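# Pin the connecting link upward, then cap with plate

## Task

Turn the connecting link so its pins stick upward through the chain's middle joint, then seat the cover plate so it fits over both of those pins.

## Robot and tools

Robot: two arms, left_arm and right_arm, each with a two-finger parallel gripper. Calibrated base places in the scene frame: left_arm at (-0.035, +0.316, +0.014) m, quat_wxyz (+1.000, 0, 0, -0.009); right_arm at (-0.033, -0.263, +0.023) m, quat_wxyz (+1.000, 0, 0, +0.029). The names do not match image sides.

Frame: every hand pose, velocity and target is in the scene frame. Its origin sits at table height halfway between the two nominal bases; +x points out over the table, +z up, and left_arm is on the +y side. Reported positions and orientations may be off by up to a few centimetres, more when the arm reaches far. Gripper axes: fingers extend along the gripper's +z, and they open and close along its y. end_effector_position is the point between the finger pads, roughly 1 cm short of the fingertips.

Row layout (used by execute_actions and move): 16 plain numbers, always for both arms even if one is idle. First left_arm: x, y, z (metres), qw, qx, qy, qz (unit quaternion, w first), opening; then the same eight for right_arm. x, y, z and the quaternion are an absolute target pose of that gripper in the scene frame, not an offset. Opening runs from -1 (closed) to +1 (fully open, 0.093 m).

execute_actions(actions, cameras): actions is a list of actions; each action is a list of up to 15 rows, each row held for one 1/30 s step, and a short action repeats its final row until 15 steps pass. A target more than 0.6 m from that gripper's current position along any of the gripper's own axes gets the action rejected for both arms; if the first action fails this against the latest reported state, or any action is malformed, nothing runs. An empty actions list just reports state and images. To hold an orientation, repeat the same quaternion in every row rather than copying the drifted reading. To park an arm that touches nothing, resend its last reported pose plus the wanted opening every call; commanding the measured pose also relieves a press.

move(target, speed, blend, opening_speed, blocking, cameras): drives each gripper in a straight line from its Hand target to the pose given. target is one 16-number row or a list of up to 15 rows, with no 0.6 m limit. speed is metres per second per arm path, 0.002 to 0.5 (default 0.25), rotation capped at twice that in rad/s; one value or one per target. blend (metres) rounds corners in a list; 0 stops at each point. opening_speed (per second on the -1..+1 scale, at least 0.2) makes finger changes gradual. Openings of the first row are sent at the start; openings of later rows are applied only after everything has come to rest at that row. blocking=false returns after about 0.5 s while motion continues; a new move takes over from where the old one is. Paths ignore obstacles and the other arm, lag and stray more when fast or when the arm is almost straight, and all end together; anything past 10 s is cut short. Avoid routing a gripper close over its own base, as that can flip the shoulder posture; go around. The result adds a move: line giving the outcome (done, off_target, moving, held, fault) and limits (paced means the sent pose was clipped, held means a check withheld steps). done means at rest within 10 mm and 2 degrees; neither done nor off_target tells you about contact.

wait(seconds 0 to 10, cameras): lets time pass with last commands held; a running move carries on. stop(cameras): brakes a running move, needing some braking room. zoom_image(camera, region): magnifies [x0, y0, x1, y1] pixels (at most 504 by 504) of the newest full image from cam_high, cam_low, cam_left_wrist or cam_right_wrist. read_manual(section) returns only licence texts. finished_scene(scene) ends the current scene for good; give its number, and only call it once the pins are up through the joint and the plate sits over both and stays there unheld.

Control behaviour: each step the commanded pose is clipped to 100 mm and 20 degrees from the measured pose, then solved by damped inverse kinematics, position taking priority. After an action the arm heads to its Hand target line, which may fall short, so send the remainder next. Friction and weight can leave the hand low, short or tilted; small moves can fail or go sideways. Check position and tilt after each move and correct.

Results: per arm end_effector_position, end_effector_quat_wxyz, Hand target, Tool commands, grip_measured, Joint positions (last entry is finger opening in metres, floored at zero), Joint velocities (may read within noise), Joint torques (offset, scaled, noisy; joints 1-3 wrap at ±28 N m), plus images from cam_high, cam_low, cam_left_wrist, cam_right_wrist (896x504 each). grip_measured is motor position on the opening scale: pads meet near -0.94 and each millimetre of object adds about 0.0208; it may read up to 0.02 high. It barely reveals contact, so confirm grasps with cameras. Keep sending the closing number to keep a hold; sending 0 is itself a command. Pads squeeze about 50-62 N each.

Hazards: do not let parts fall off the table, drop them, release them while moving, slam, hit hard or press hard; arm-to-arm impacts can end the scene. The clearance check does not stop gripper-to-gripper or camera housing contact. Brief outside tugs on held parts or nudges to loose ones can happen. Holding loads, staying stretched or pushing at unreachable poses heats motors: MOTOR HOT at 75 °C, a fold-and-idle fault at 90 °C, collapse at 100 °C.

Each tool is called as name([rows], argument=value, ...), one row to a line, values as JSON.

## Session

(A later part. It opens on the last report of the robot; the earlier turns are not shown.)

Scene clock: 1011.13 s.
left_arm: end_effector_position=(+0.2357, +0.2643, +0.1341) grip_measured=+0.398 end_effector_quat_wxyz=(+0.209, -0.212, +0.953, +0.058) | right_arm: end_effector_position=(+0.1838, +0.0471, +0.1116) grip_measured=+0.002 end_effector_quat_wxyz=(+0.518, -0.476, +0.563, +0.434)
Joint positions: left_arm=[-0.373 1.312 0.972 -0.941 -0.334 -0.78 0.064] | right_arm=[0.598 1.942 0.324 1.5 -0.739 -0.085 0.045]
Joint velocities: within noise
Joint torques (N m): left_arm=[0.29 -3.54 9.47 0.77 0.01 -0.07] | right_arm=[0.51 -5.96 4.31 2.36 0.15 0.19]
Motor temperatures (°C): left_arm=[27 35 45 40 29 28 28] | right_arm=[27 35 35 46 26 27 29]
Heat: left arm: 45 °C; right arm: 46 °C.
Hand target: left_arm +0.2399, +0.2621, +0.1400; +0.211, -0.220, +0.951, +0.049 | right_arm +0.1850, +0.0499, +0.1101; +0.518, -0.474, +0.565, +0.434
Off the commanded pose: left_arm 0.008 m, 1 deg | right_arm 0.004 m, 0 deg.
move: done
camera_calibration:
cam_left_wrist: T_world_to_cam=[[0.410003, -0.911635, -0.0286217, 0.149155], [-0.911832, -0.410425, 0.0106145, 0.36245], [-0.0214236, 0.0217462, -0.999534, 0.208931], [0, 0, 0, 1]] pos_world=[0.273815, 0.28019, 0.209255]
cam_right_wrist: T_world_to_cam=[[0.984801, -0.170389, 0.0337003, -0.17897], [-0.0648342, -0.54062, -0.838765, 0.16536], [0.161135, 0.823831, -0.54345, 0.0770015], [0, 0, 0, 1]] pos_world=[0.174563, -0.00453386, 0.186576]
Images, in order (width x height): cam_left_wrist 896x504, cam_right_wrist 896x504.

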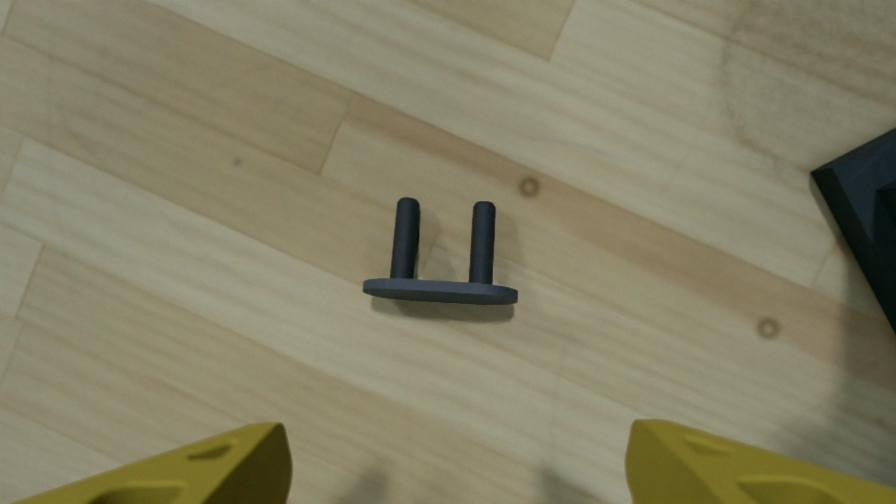

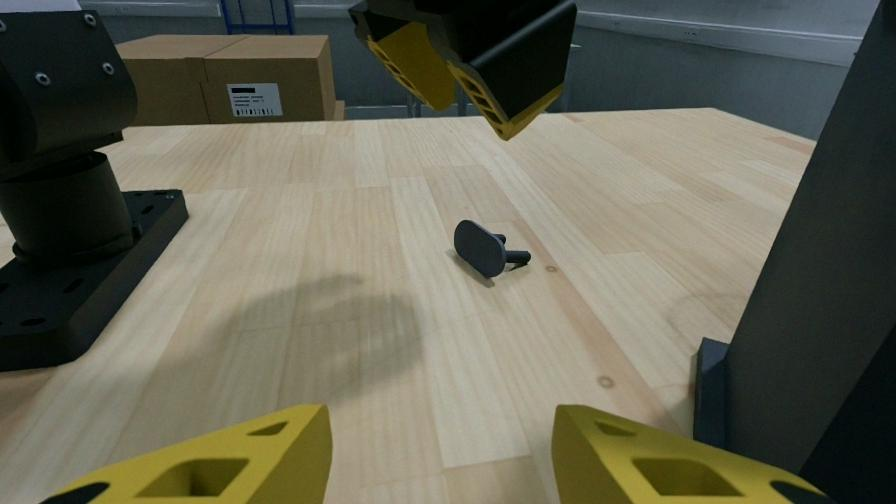

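move([
  [0.272,0.288,0.09,-0.1706,-0.1820,0.9679,-0.0321,0.35,0.185,0.05,0.11,0.5175,-0.4739,0.5648,0.4343,0.0],
], speed=0.15, cameras=["cam_right_wrist","cam_left_wrist","cam_high"])

Scene clock: 1031.03 s.
left_arm: end_effector_position=(+0.2683, +0.2890, +0.0866) grip_measured=+0.352 end_effector_quat_wxyz=(-0.172, -0.183, +0.968, -0.023) | right_arm: end_effector_position=(+0.1838, +0.0471, +0.1116) grip_measured=+0.002 end_effector_quat_wxyz=(+0.518, -0.476, +0.563, +0.434)
Joint positions: left_arm=[-0.007 2.02 1.58 -1.459 0.116 -0.379 0.062] | right_arm=[0.598 1.942 0.324 1.5 -0.739 -0.085 0.045]
Joint velocities: within noise
Joint torques (N m): left_arm=[0.18 -8.03 7.76 -0.36 0.28 0.11] | right_arm=[0.59 -5.83 4.44 2.33 0.15 0.16]
Motor temperatures (°C): left_arm=[27 36 46 36 29 28 28] | right_arm=[27 35 35 47 26 27 29]
Heat: left arm: 46 °C; right arm: 47 °C.
Hand target: left_arm +0.2719, +0.2880, +0.0900; -0.170, -0.182, +0.968, -0.032 | right_arm +0.1850, +0.0499, +0.1101; +0.518, -0.474, +0.565, +0.434
Off the commanded pose: left_arm 0.005 m, 1 deg | right_arm 0.004 m, 0 deg.
move: done
camera_calibration:
cam_left_wrist: T_world_to_cam=[[0.344035, -0.938926, -0.00756887, 0.180649], [-0.654866, -0.245712, 0.714686, 0.225353], [-0.672898, -0.24092, -0.699404, 0.386286], [0, 0, 0, 1]] pos_world=[0.345357, 0.318052, 0.110481]
cam_right_wrist: T_world_to_cam=[[0.984801, -0.170389, 0.0337003, -0.17897], [-0.0648342, -0.54062, -0.838765, 0.16536], [0.161135, 0.823831, -0.54345, 0.0770015], [0, 0, 0, 1]] pos_world=[0.174563, -0.00453386, 0.186576]
Images, in order (width x height): cam_high 896x504, cam_left_wrist 896x504, cam_right_wrist 896x504.

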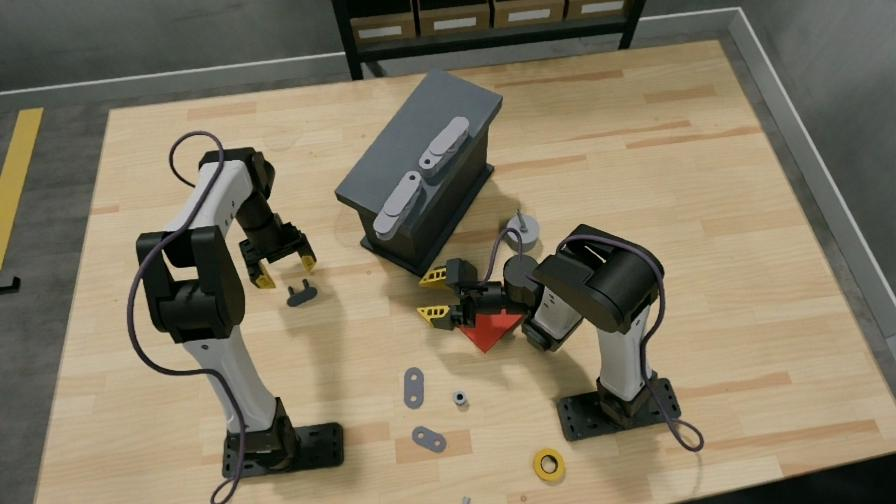

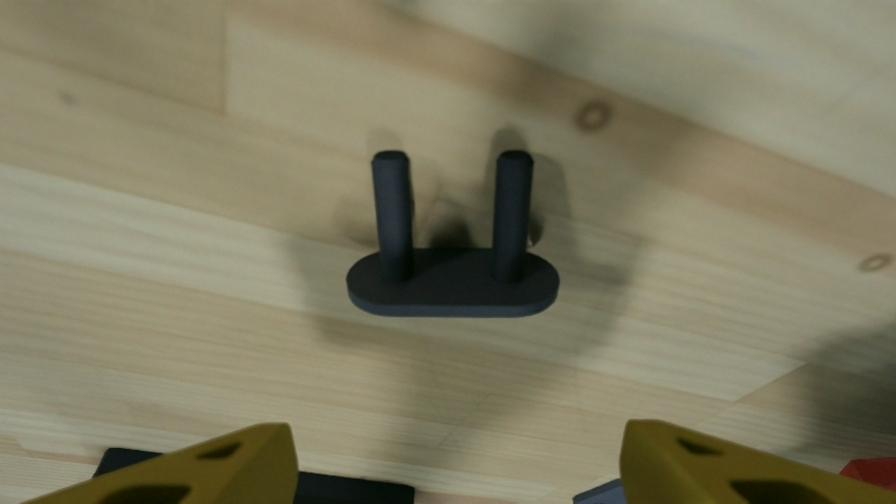

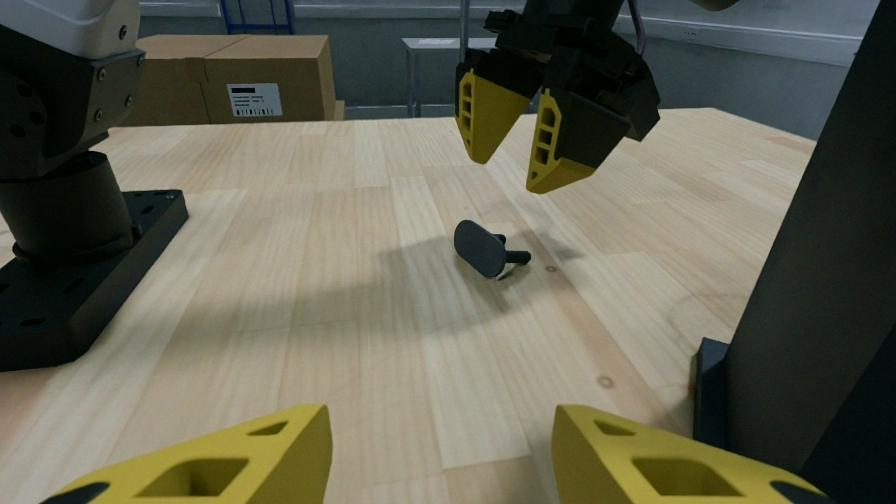

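move([
  [0.2775,0.288,0.05,-0.1706,-0.1820,0.9679,-0.0321,0.35,0.185,0.05,0.11,0.5175,-0.4739,0.5648,0.4343,0.0],
], speed=0.08, cameras=["cam_right_wrist","cam_left_wrist"])

zoom_image(camera="cam_right_wrist", region=[400, 120, 620, 300])

Scene clock: 1044.30 s.
left_arm: end_effector_position=(+0.2767, +0.2887, +0.0524) grip_measured=+0.352 end_effector_quat_wxyz=(-0.170, -0.183, +0.968, -0.024) | right_arm: end_effector_position=(+0.1838, +0.0471, +0.1116) grip_measured=+0.002 end_effector_quat_wxyz=(+0.518, -0.476, +0.563, +0.434)
Joint positions: left_arm=[-0.007 2.082 1.533 -1.347 0.116 -0.378 0.062] | right_arm=[0.598 1.942 0.324 1.5 -0.739 -0.085 0.045]
Joint velocities: within noise
Joint torques (N m): left_arm=[0.18 -8.49 5.22 -0.15 0.28 0.1] | right_arm=[0.51 -5.96 4.37 2.36 0.15 0.16]
Motor temperatures (°C): left_arm=[27 38 48 34 29 28 28] | right_arm=[27 35 35 47 26 27 29]
Heat: left arm: 48 °C; right arm: 47 °C.
Hand target: left_arm +0.2775, +0.2880, +0.0500; -0.171, -0.182, +0.968, -0.032 | right_arm +0.1850, +0.0499, +0.1101; +0.518, -0.474, +0.565, +0.434
Off the commanded pose: left_arm 0.003 m, 1 deg | right_arm 0.004 m, 0 deg.
move: done
camera_calibration:
cam_left_wrist: T_world_to_cam=[[0.343499, -0.939136, -0.00571401, 0.177371], [-0.657513, -0.244828, 0.712556, 0.255816], [-0.670585, -0.241005, -0.701592, 0.367405], [0, 0, 0, 1]] pos_world=[0.353652, 0.317753, 0.0764991]
cam_right_wrist: T_world_to_cam=[[0.984801, -0.170389, 0.0337003, -0.17897], [-0.0648342, -0.54062, -0.838765, 0.16536], [0.161135, 0.823831, -0.54345, 0.0770015], [0, 0, 0, 1]] pos_world=[0.174563, -0.00453386, 0.186576]
Images, in order (width x height): cam_left_wrist 896x504, cam_right_wrist 896x504.

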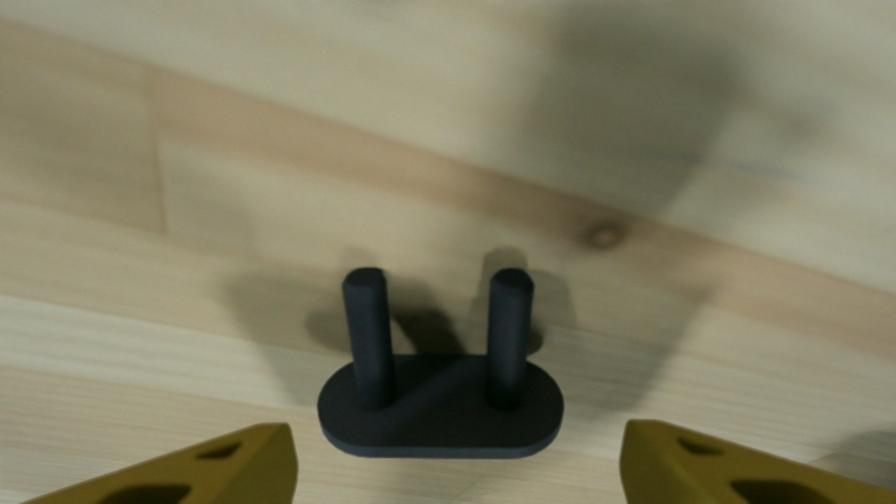

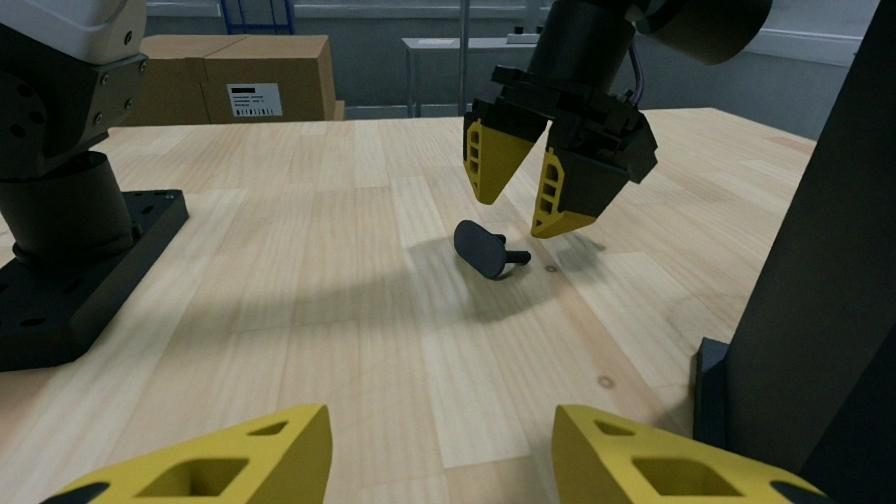

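Scaled by 2.291 from the camera's 896x504 image, which has a finer 1280x720 frame.

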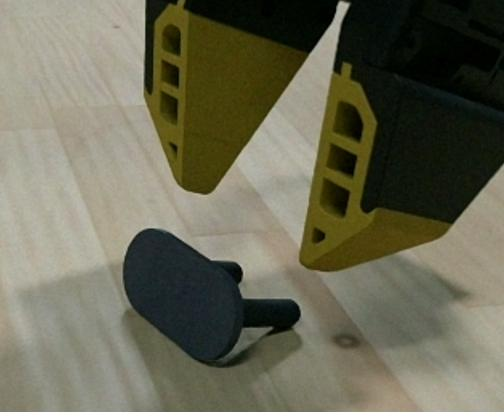

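move([
  [0.275,0.2905,0.03,-0.1706,-0.1820,0.9679,-0.0321,0.35,0.185,0.05,0.11,0.5175,-0.4739,0.5648,0.4343,0.0],
], speed=0.05, cameras=["cam_right_wrist","cam_left_wrist"])

zoom_image(camera="cam_right_wrist", region=[400, 120, 620, 300])

Scene clock: 1052.77 s.
left_arm: end_effector_position=(+0.2748, +0.2905, +0.0330) grip_measured=+0.352 end_effector_quat_wxyz=(-0.169, -0.182, +0.968, -0.025) | right_arm: end_effector_position=(+0.1838, +0.0471, +0.1116) grip_measured=+0.002 end_effector_quat_wxyz=(+0.518, -0.476, +0.563, +0.434)
Joint positions: left_arm=[-0.002 2.098 1.477 -1.273 0.116 -0.372 0.062] | right_arm=[0.598 1.942 0.324 1.5 -0.739 -0.085 0.045]
Joint velocities: within noise
Joint torques (N m): left_arm=[0.32 -8.34 4.98 -0.2 0.25 0.09] | right_arm=[0.51 -6 4.45 2.36 0.11 0.18]
Motor temperatures (°C): left_arm=[27 39 46 34 29 28 28] | right_arm=[27 35 35 47 26 27 29]
Heat: left arm: 46 °C; right arm: 47 °C.
Hand target: left_arm +0.2750, +0.2905, +0.0300; -0.171, -0.182, +0.968, -0.032 | right_arm +0.1850, +0.0499, +0.1101; +0.518, -0.474, +0.565, +0.434
Off the commanded pose: left_arm 0.003 m, 1 deg | right_arm 0.004 m, 0 deg.
move: done
camera_calibration:
cam_left_wrist: T_world_to_cam=[[0.343152, -0.939276, -0.00283122, 0.179663], [-0.659468, -0.243072, 0.711349, 0.268878], [-0.668841, -0.242233, -0.702833, 0.352914], [0, 0, 0, 1]] pos_world=[0.351709, 0.319597, 0.0572819]
cam_right_wrist: T_world_to_cam=[[0.984801, -0.170389, 0.0337003, -0.17897], [-0.0648342, -0.54062, -0.838765, 0.16536], [0.161135, 0.823831, -0.54345, 0.0770015], [0, 0, 0, 1]] pos_world=[0.174563, -0.00453386, 0.186576]
Images, in order (width x height): cam_left_wrist 896x504, cam_right_wrist 896x504.

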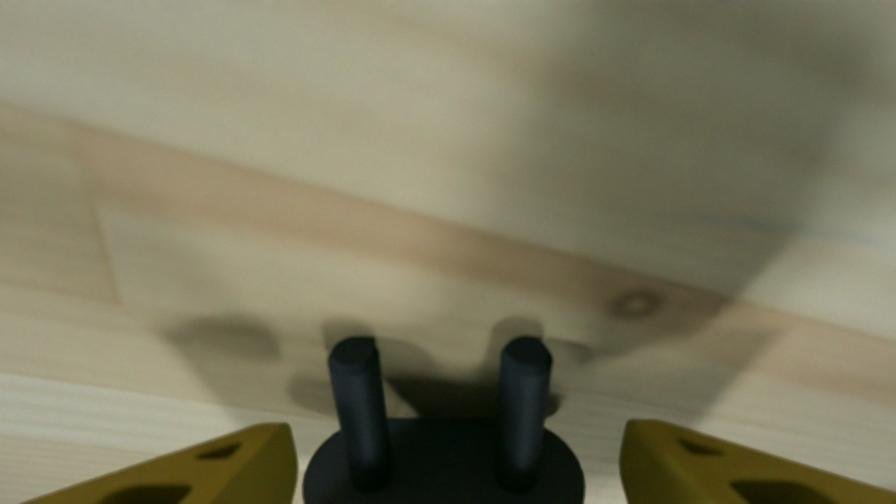

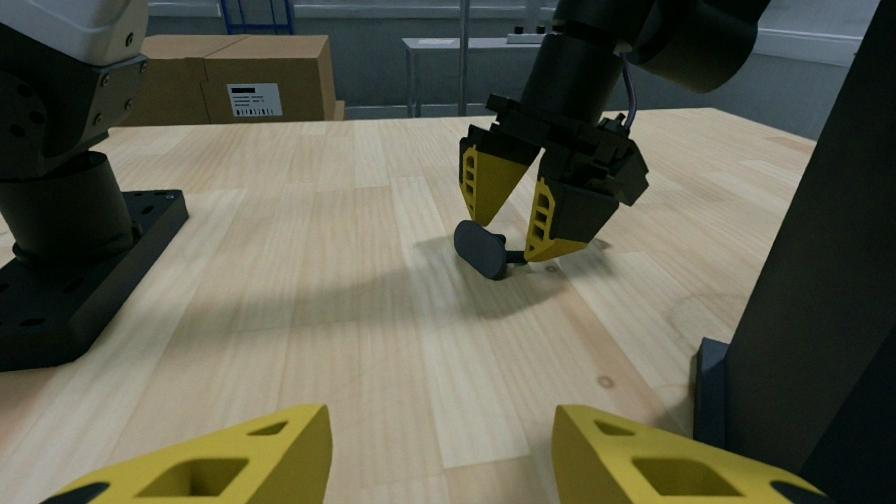

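Scaled by 2.291 from the camera's 896x504 image, which has a finer 1280x720 frame.

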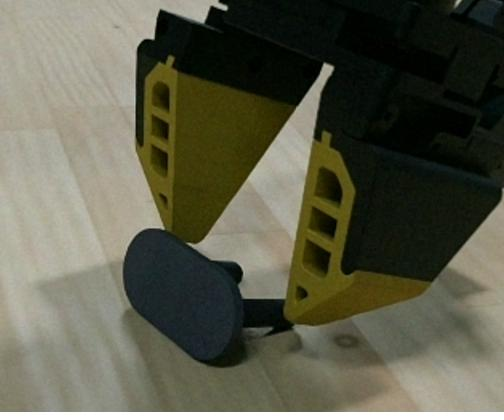

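move([
  [0.275,0.2905,0.0222,-0.1706,-0.1820,0.9679,-0.0321,0.35,0.185,0.05,0.11,0.5175,-0.4739,0.5648,0.4343,0.0],
], speed=0.04, cameras=["cam_right_wrist","cam_left_wrist"])

zoom_image(camera="cam_right_wrist", region=[400, 120, 620, 300])

Scene clock: 1061.87 s.
left_arm: end_effector_position=(+0.2752, +0.2905, +0.0257) grip_measured=+0.352 end_effector_quat_wxyz=(-0.168, -0.182, +0.968, -0.025) | right_arm: end_effector_position=(+0.1838, +0.0471, +0.1116) grip_measured=+0.002 end_effector_quat_wxyz=(+0.518, -0.476, +0.563, +0.434)
Joint positions: left_arm=[-0.002 2.109 1.462 -1.247 0.116 -0.372 0.062] | right_arm=[0.598 1.942 0.324 1.5 -0.739 -0.085 0.045]
Joint velocities: within noise
Joint torques (N m): left_arm=[0.31 -8.2 4.86 -0.13 0.26 0.1] | right_arm=[0.55 -5.71 4.4 2.37 0.16 0.17]
Motor temperatures (°C): left_arm=[27 41 45 33 29 28 28] | right_arm=[27 35 35 47 26 27 29]
Heat: left arm: 45 °C; right arm: 47 °C.
Hand target: left_arm +0.2750, +0.2905, +0.0223; -0.171, -0.182, +0.968, -0.032 | right_arm +0.1850, +0.0499, +0.1101; +0.518, -0.474, +0.565, +0.434
Off the commanded pose: left_arm 0.004 m, 1 deg | right_arm 0.004 m, 0 deg.
move: done
camera_calibration:
cam_left_wrist: T_world_to_cam=[[0.343156, -0.939276, -0.00214275, 0.179486], [-0.660824, -0.243046, 0.710099, 0.27472], [-0.6675, -0.242259, -0.704099, 0.347705], [0, 0, 0, 1]] pos_world=[0.352043, 0.319591, 0.0501244]
cam_right_wrist: T_world_to_cam=[[0.984801, -0.170389, 0.0337003, -0.17897], [-0.0648342, -0.54062, -0.838765, 0.16536], [0.161135, 0.823831, -0.54345, 0.0770015], [0, 0, 0, 1]] pos_world=[0.174563, -0.00453386, 0.186576]
Images, in order (width x height): cam_left_wrist 896x504, cam_right_wrist 896x504.

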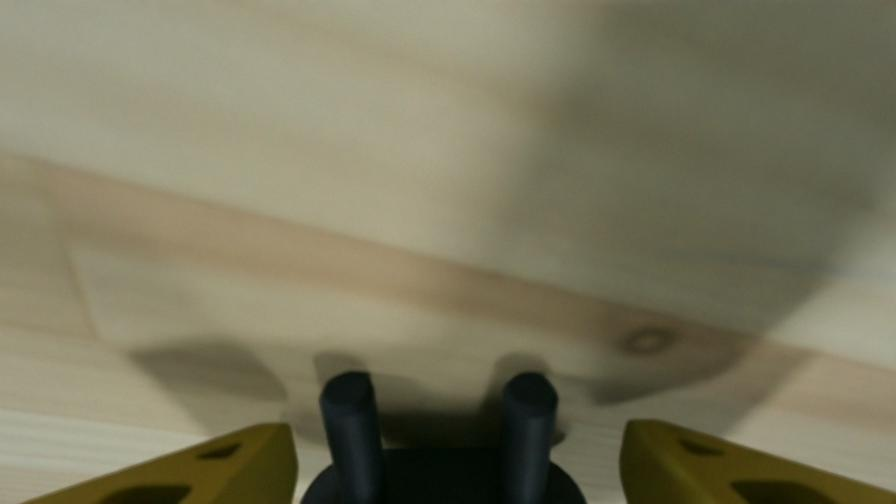

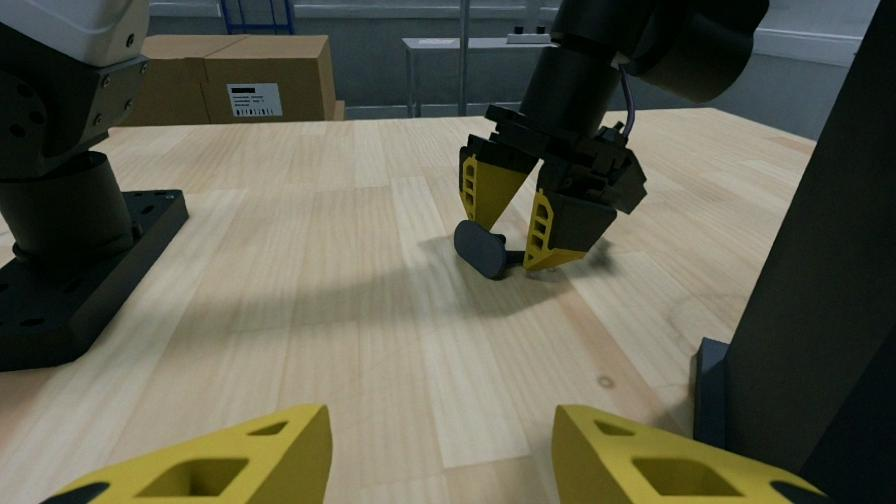

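Scaled by 2.291 from the camera's 896x504 image, which has a finer 1280x720 frame.

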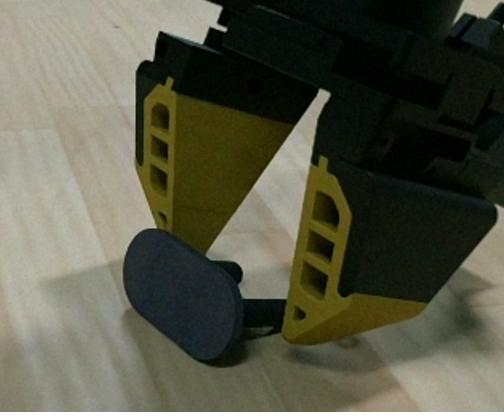

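Close gently.

move([
  [0.275,0.2905,0.0222,-0.1706,-0.1820,0.9679,-0.0321,-1,0.185,0.05,0.11,0.5175,-0.4739,0.5648,0.4343,0.0],
], speed=0.04, opening_speed=0.5, cameras=["cam_right_wrist","cam_left_wrist"])

zoom_image(camera="cam_right_wrist", region=[400, 120, 620, 300])

Scene clock: 1070.13 s.
left_arm: end_effector_position=(+0.2755, +0.2906, +0.0256) grip_measured=-0.248 end_effector_quat_wxyz=(-0.168, -0.182, +0.969, -0.026) | right_arm: end_effector_position=(+0.1838, +0.0471, +0.1116) grip_measured=+0.002 end_effector_quat_wxyz=(+0.518, -0.476, +0.563, +0.434)
Joint positions: left_arm=[-0.001 2.109 1.462 -1.246 0.117 -0.371 0.033] | right_arm=[0.598 1.942 0.324 1.5 -0.739 -0.085 0.045]
Joint velocities: within noise
Joint torques (N m): left_arm=[0.27 -8.23 4.88 -0.18 0.26 0.08] | right_arm=[0.65 -5.83 4.42 2.3 0.13 0.19]
Motor temperatures (°C): left_arm=[27 42 45 32 29 28 28] | right_arm=[27 35 35 48 26 27 29]
Heat: left arm: 45 °C; right arm: 48 °C.
Hand target: left_arm +0.2750, +0.2905, +0.0223; -0.171, -0.182, +0.968, -0.032 | right_arm +0.1850, +0.0499, +0.1101; +0.518, -0.474, +0.565, +0.434
Off the commanded pose: left_arm 0.003 m, 1 deg | right_arm 0.004 m, 0 deg.
move: done
camera_calibration:
cam_left_wrist: T_world_to_cam=[[0.342954, -0.939351, -0.00113712, 0.17949], [-0.661743, -0.242459, 0.709443, 0.275069], [-0.666692, -0.242554, -0.704762, 0.347722], [0, 0, 0, 1]] pos_world=[0.352292, 0.319639, 0.05012]
cam_right_wrist: T_world_to_cam=[[0.984801, -0.170389, 0.0337003, -0.17897], [-0.0648342, -0.54062, -0.838765, 0.16536], [0.161135, 0.823831, -0.54345, 0.0770015], [0, 0, 0, 1]] pos_world=[0.174563, -0.00453386, 0.186576]
Images, in order (width x height): cam_left_wrist 896x504, cam_right_wrist 896x504.

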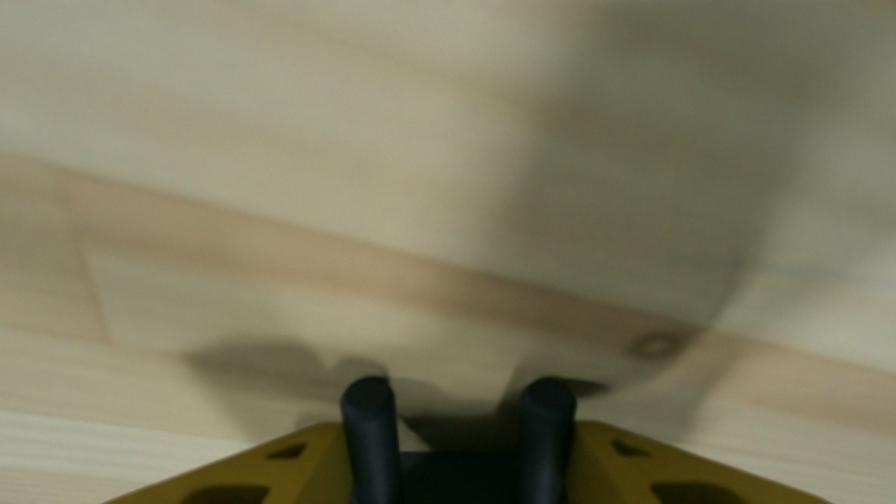

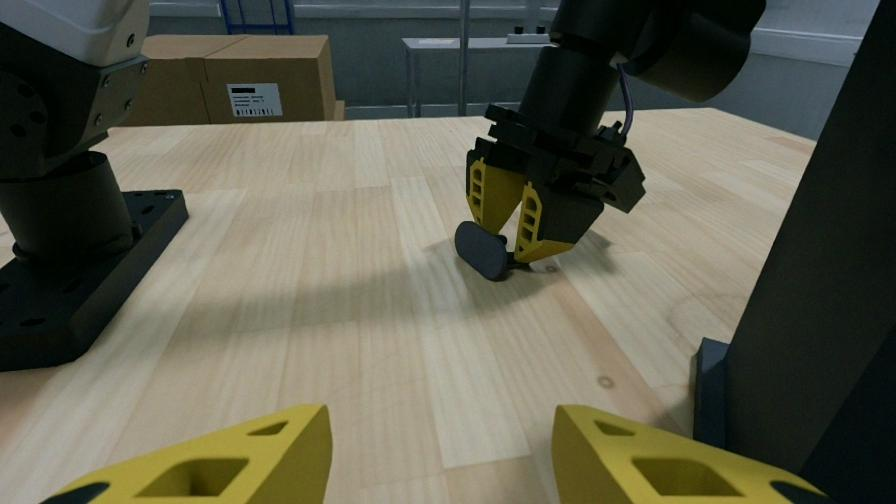

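Scaled by 2.291 from the camera's 896x504 image, which has a finer 1280x720 frame.

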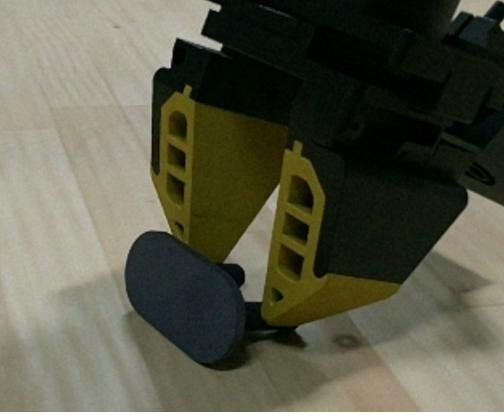

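move([
  [0.275,0.2905,0.09,-0.1706,-0.1820,0.9679,-0.0321,-1,0.185,0.05,0.11,0.5175,-0.4739,0.5648,0.4343,0.0],
  [0.265,0.285,0.15,0.5281,-0.1559,0.8289,0.0993,-1,0.185,0.05,0.11,0.5175,-0.4739,0.5648,0.4343,0.0],
], speed=0.12, cameras=["cam_right_wrist","cam_left_wrist"])

zoom_image(camera="cam_right_wrist", region=[400, 30, 620, 210])

Scene clock: 1086.07 s.
left_arm: end_effector_position=(+0.2637, +0.2845, +0.1426) grip_measured=-0.248 end_effector_quat_wxyz=(+0.513, -0.152, +0.839, +0.099) | right_arm: end_effector_position=(+0.1838, +0.0471, +0.1116) grip_measured=+0.002 end_effector_quat_wxyz=(+0.518, -0.476, +0.563, +0.434)
Joint positions: left_arm=[-0.478 1.042 0.434 -0.056 -0.746 -0.477 0.033] | right_arm=[0.598 1.942 0.324 1.5 -0.739 -0.085 0.045]
Joint velocities: within noise
Joint torques (N m): left_arm=[-0.91 -3.36 7.02 1.82 -0.39 0.08] | right_arm=[0.57 -6.01 4.22 2.39 0.16 0.18]
Motor temperatures (°C): left_arm=[27 42 44 33 29 28 29] | right_arm=[27 35 35 48 26 27 29]
Heat: left arm: 44 °C; right arm: 48 °C.
Hand target: left_arm +0.2649, +0.2850, +0.1500; +0.528, -0.156, +0.829, +0.099 | right_arm +0.1850, +0.0499, +0.1101; +0.518, -0.474, +0.565, +0.434
Off the commanded pose: left_arm 0.007 m, 2 deg | right_arm 0.004 m, 0 deg.
move: done
camera_calibration:
cam_left_wrist: T_world_to_cam=[[0.34484, -0.938241, -0.0280869, 0.181008], [-0.751758, -0.258134, -0.606817, 0.398718], [0.562091, 0.230369, -0.794345, -0.0248875], [0, 0, 0, 1]] pos_world=[0.25131, 0.278485, 0.227264]
cam_right_wrist: T_world_to_cam=[[0.984801, -0.170389, 0.0337003, -0.17897], [-0.0648342, -0.54062, -0.838765, 0.16536], [0.161135, 0.823831, -0.54345, 0.0770015], [0, 0, 0, 1]] pos_world=[0.174563, -0.00453386, 0.186576]
Images, in order (width x height): cam_left_wrist 896x504, cam_right_wrist 896x504.

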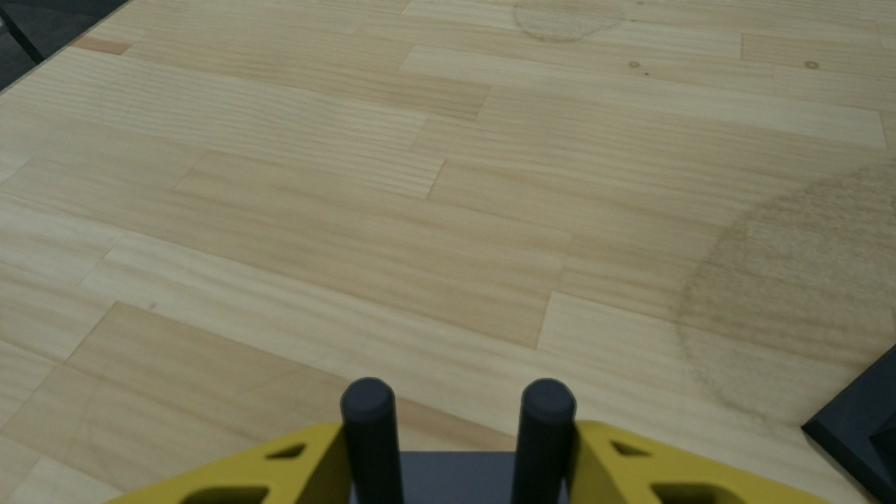

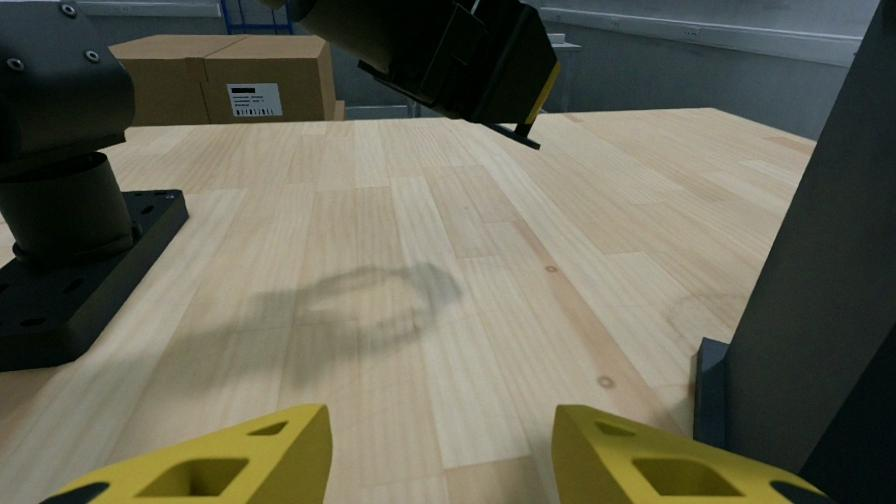

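Scaled by 2.291 from the camera's 896x504 image, which has a finer 1280x720 frame.

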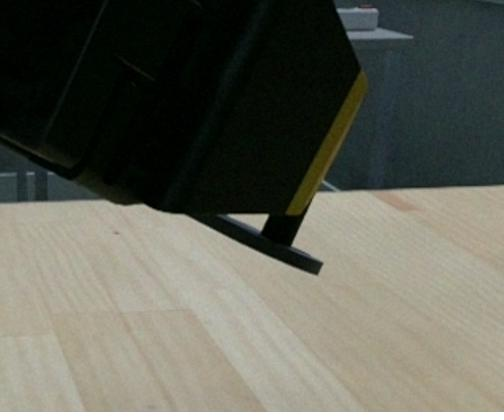

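move([
  [0.25,0.22,0.14,0.4532,0.4532,0.7113,-0.2887,-1,0.185,0.04,0.11,0.5175,-0.4739,0.5648,0.4343,0.0],
], speed=0.2, cameras=["cam_right_wrist","cam_high"])

Scene clock: 1105.90 s.
left_arm: end_effector_position=(+0.2437, +0.2194, +0.1288) grip_measured=-0.248 end_effector_quat_wxyz=(+0.439, +0.448, +0.724, -0.288) | right_arm: end_effector_position=(+0.1873, +0.0437, +0.1137) grip_measured=+0.002 end_effector_quat_wxyz=(+0.523, -0.474, +0.560, +0.433)
Joint positions: left_arm=[0.201 1.346 0.636 -0.4 1.046 1.023 0.033] | right_arm=[0.58 1.942 0.324 1.51 -0.752 -0.085 0.045]
Joint velocities: within noise
Joint torques (N m): left_arm=[0.42 -3.56 9.18 0.93 0.86 0.11] | right_arm=[-1.06 -6.74 1.96 2.37 -0.02 0.08]
Motor temperatures (°C): left_arm=[27 38 45 36 29 28 29] | right_arm=[27 35 34 48 26 27 29]
Heat: left arm: 45 °C; right arm: 48 °C.
Hand target: left_arm +0.2498, +0.2201, +0.1399; +0.453, +0.453, +0.712, -0.288 | right_arm +0.1850, +0.0401, +0.1101; +0.518, -0.474, +0.565, +0.434
Off the commanded pose: left_arm 0.013 m, 2 deg | right_arm 0.006 m, 1 deg.
move: off_target (left_arm)
camera_calibration:
cam_right_wrist: T_world_to_cam=[[0.983659, -0.175616, 0.0396803, -0.183313], [-0.0613476, -0.534132, -0.843172, 0.165189], [0.169269, 0.826959, -0.536177, 0.0778707], [0, 0, 0, 1]] pos_world=[0.17727, -0.00835573, 0.188309]
Images, in order (width x height): cam_high 896x504, cam_right_wrist 896x504.

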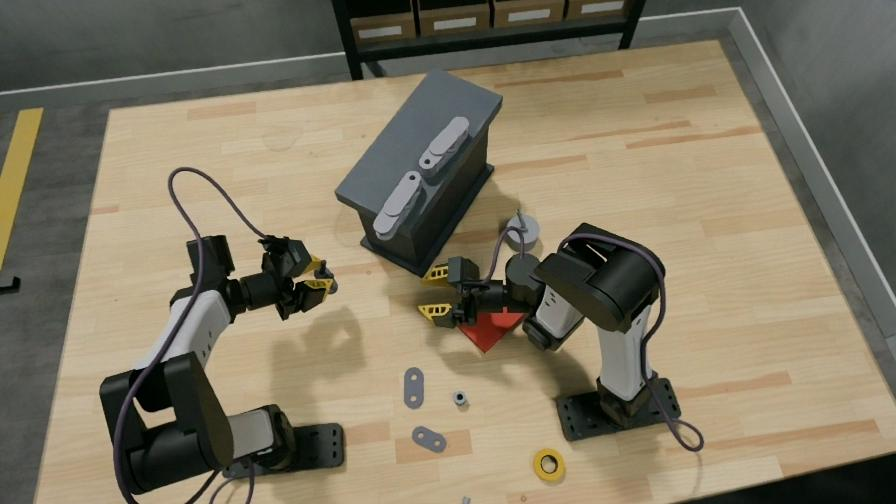

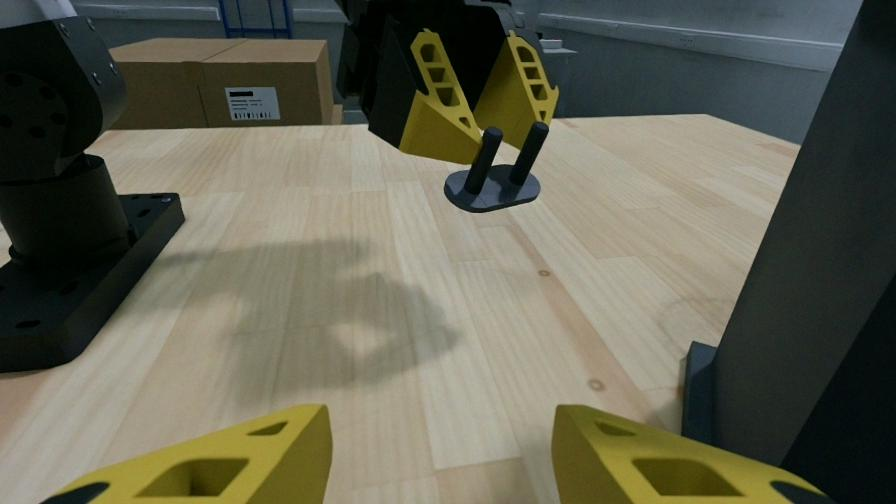

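move([
  [0.25,0.22,0.062,0.4532,0.4532,0.7113,-0.2887,-1,0.185,0.04,0.11,0.5175,-0.4739,0.5648,0.4343,0.0],
], speed=0.1, cameras=["cam_right_wrist"])

zoom_image(camera="cam_right_wrist", region=[380, 120, 600, 300])

Scene clock: 1114.50 s.
left_arm: end_effector_position=(+0.2499, +0.2203, +0.0594) grip_measured=-0.248 end_effector_quat_wxyz=(+0.445, +0.456, +0.717, -0.283) | right_arm: end_effector_position=(+0.1873, +0.0438, +0.1139) grip_measured=+0.002 end_effector_quat_wxyz=(+0.523, -0.474, +0.560, +0.433)
Joint positions: left_arm=[0.201 1.596 0.496 -0.001 1.049 1.042 0.033] | right_arm=[0.58 1.942 0.324 1.511 -0.752 -0.085 0.045]
Joint velocities: within noise
Joint torques (N m): left_arm=[0.31 -4.42 4.6 1.14 0.84 -0.05] | right_arm=[-0.84 -6.76 2.03 2.35 -0.07 0.1]
Motor temperatures (°C): left_arm=[27 38 46 35 30 28 29] | right_arm=[27 36 34 47 26 27 29]
Heat: left arm: 46 °C; right arm: 47 °C.
Hand target: left_arm +0.2500, +0.2201, +0.0620; +0.453, +0.453, +0.711, -0.289 | right_arm +0.1850, +0.0401, +0.1101; +0.518, -0.474, +0.565, +0.434
Off the commanded pose: left_arm 0.003 m, 1 deg | right_arm 0.006 m, 1 deg.
move: done
camera_calibration:
cam_right_wrist: T_world_to_cam=[[0.983634, -0.175635, 0.040203, -0.183384], [-0.060831, -0.533749, -0.843452, 0.165239], [0.169598, 0.827203, -0.535698, 0.0778139], [0, 0, 0, 1]] pos_world=[0.177237, -0.00838009, 0.188429]
Images, in order (width x height): cam_right_wrist 896x504.

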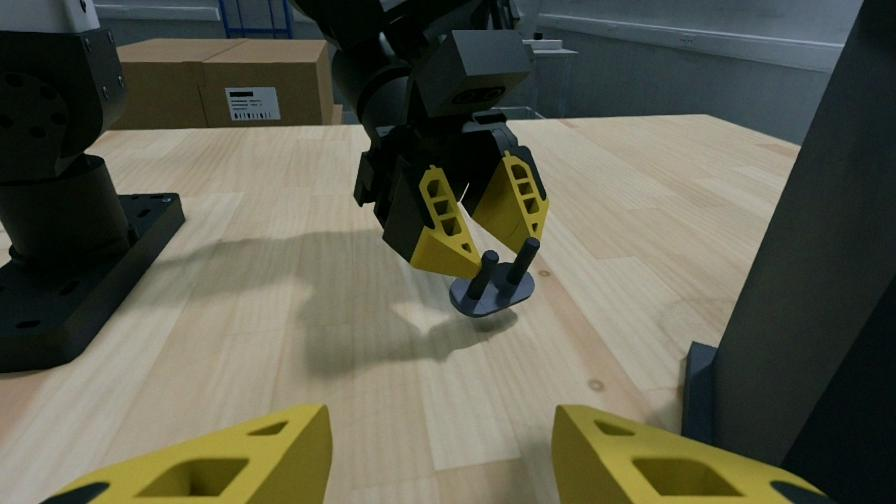

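Scaled by 2.291 from the camera's 896x504 image, which has a finer 1280x720 frame.

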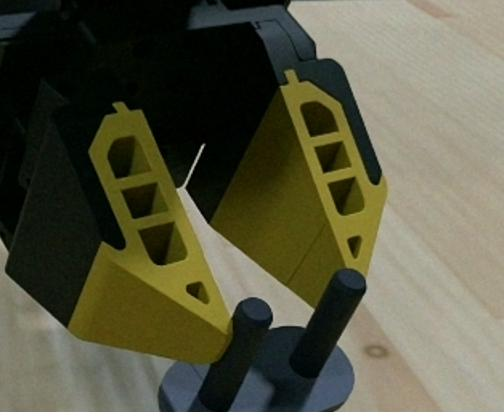

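move([
  [0.25,0.22,0.048,0.4532,0.4532,0.7113,-0.2887,-1,0.185,0.04,0.11,0.5175,-0.4739,0.5648,0.4343,0.0],
], speed=0.05, cameras=["cam_right_wrist"])

zoom_image(camera="cam_right_wrist", region=[380, 180, 600, 360])

Scene clock: 1121.30 s.
left_arm: end_effector_position=(+0.2506, +0.2195, +0.0478) grip_measured=-0.982 end_effector_quat_wxyz=(+0.450, +0.458, +0.712, -0.284) | right_arm: end_effector_position=(+0.1872, +0.0438, +0.1139) grip_measured=+0.002 end_effector_quat_wxyz=(+0.523, -0.474, +0.560, +0.433)
Joint positions: left_arm=[0.201 1.657 0.475 0.09 1.06 1.042 0] | right_arm=[0.58 1.942 0.324 1.511 -0.752 -0.085 0.045]
Joint velocities: within noise
Joint torques (N m): left_arm=[0.29 -4.36 4.19 1.11 0.73 -0.06] | right_arm=[-0.87 -6.9 2 2.4 -0.08 0.13]
Motor temperatures (°C): left_arm=[27 37 45 35 30 28 29] | right_arm=[27 36 34 46 26 27 29]
Heat: left arm: 45 °C; right arm: 46 °C.
Hand target: left_arm +0.2500, +0.2200, +0.0480; +0.453, +0.453, +0.711, -0.289 | right_arm +0.1849, +0.0402, +0.1101; +0.518, -0.474, +0.565, +0.434
Off the commanded pose: left_arm 0.001 m, 1 deg | right_arm 0.006 m, 1 deg.
move: done
camera_calibration:
cam_right_wrist: T_world_to_cam=[[0.983702, -0.175263, 0.0401736, -0.183346], [-0.0606489, -0.533744, -0.843468, 0.165213], [0.169271, 0.827285, -0.535675, 0.0778724], [0, 0, 0, 1]] pos_world=[0.177196, -0.00837467, 0.188432]
Images, in order (width x height): cam_right_wrist 896x504.

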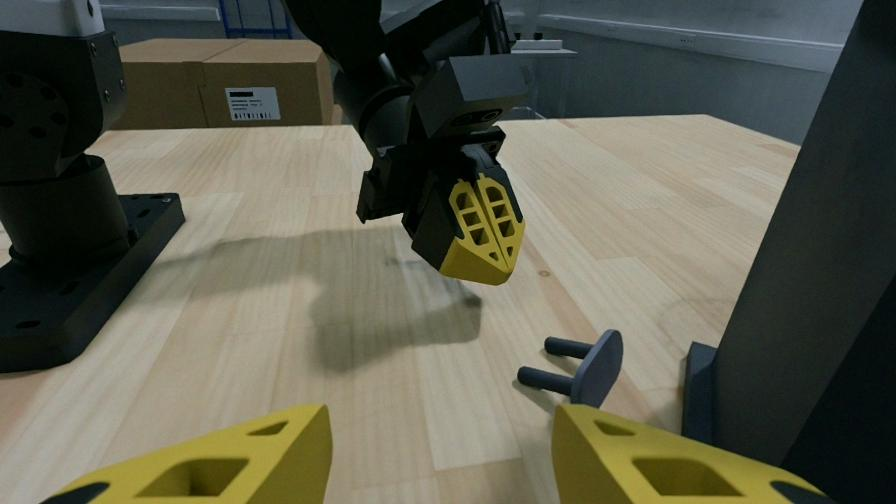

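Scaled by 2.291 from the camera's 896x504 image, which has a finer 1280x720 frame.

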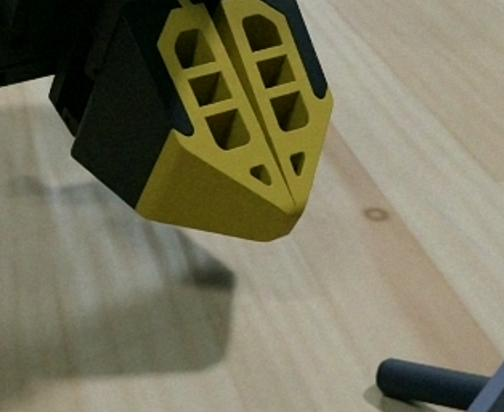

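move([
  [0.24,0.23,0.12,0.36,0.40,0.80,-0.20,-0.6,0.185,0.04,0.11,0.5175,-0.4739,0.5648,0.4343,0.0],
  [0.254,0.169,0.14,0.1977,0.3971,0.8918,-0.0880,0.35,0.185,0.03,0.11,0.5175,-0.4739,0.5648,0.4343,0.0],
], speed=0.2, blend=0.02, cameras=["cam_right_wrist","cam_left_wrist"])

Scene clock: 1173.87 s.
left_arm: end_effector_position=(+0.2486, +0.1704, +0.1334) grip_measured=+0.348 end_effector_quat_wxyz=(+0.192, +0.399, +0.892, -0.094) | right_arm: end_effector_position=(+0.1864, +0.0327, +0.1095) grip_measured=+0.002 end_effector_quat_wxyz=(+0.517, -0.472, +0.567, +0.434)
Joint positions: left_arm=[-0.349 1.411 1.04 -0.819 0.206 0.437 0.062] | right_arm=[0.544 1.942 0.296 1.52 -0.787 -0.085 0.045]
Joint velocities: within noise
Joint torques (N m): left_arm=[-0.94 -4.4 9.7 0.92 0.11 -0.09] | right_arm=[-1.07 -7.31 2.35 2.36 -0.07 0.06]
Motor temperatures (°C): left_arm=[27 36 43 34 30 28 28] | right_arm=[27 36 33 45 26 27 29]
Heat: left arm: 43 °C; right arm: 45 °C.
Hand target: left_arm +0.2539, +0.1690, +0.1400; +0.198, +0.397, +0.892, -0.088 | right_arm +0.1851, +0.0300, +0.1100; +0.518, -0.474, +0.565, +0.434
Off the commanded pose: left_arm 0.009 m, 1 deg | right_arm 0.003 m, 0 deg.
move: done
camera_calibration:
cam_left_wrist: T_world_to_cam=[[-0.762118, -0.647384, 0.0083558, 0.299665], [-0.647198, 0.762124, 0.0173638, 0.0692622], [-0.0176092, 0.00782541, -0.999814, 0.212002], [0, 0, 0, 1]] pos_world=[0.27694, 0.139553, 0.208256]
cam_right_wrist: T_world_to_cam=[[0.984025, -0.17637, 0.0242603, -0.182526], [-0.0761303, -0.54005, -0.838183, 0.158036], [0.160932, 0.822946, -0.544849, 0.0875382], [0, 0, 0, 1]] pos_world=[0.177554, -0.0188839, 0.184587]
Images, in order (width x height): cam_left_wrist 896x504, cam_right_wrist 896x504.

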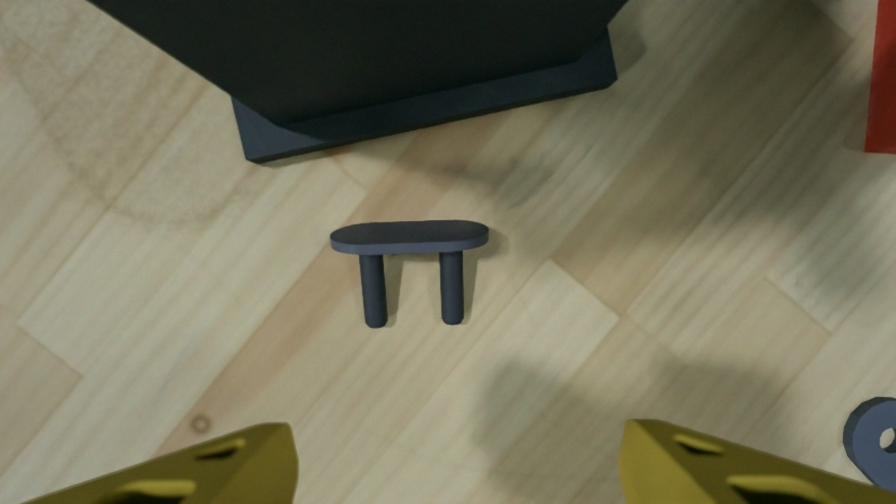

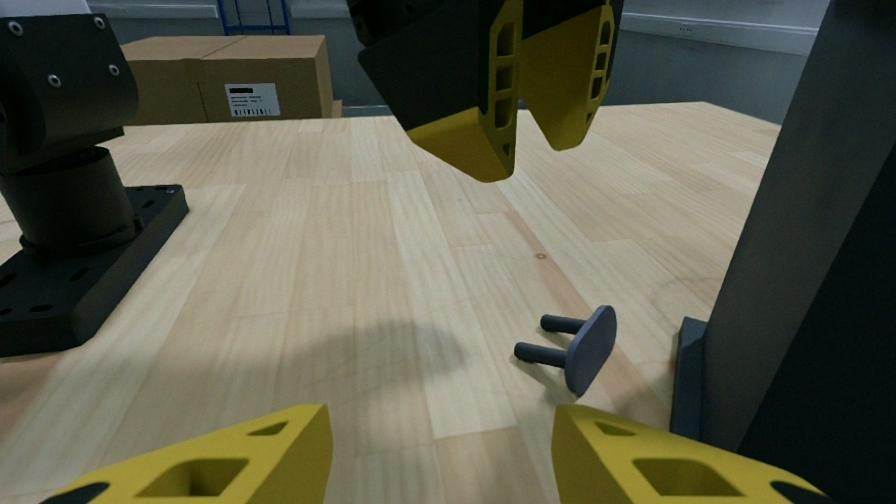

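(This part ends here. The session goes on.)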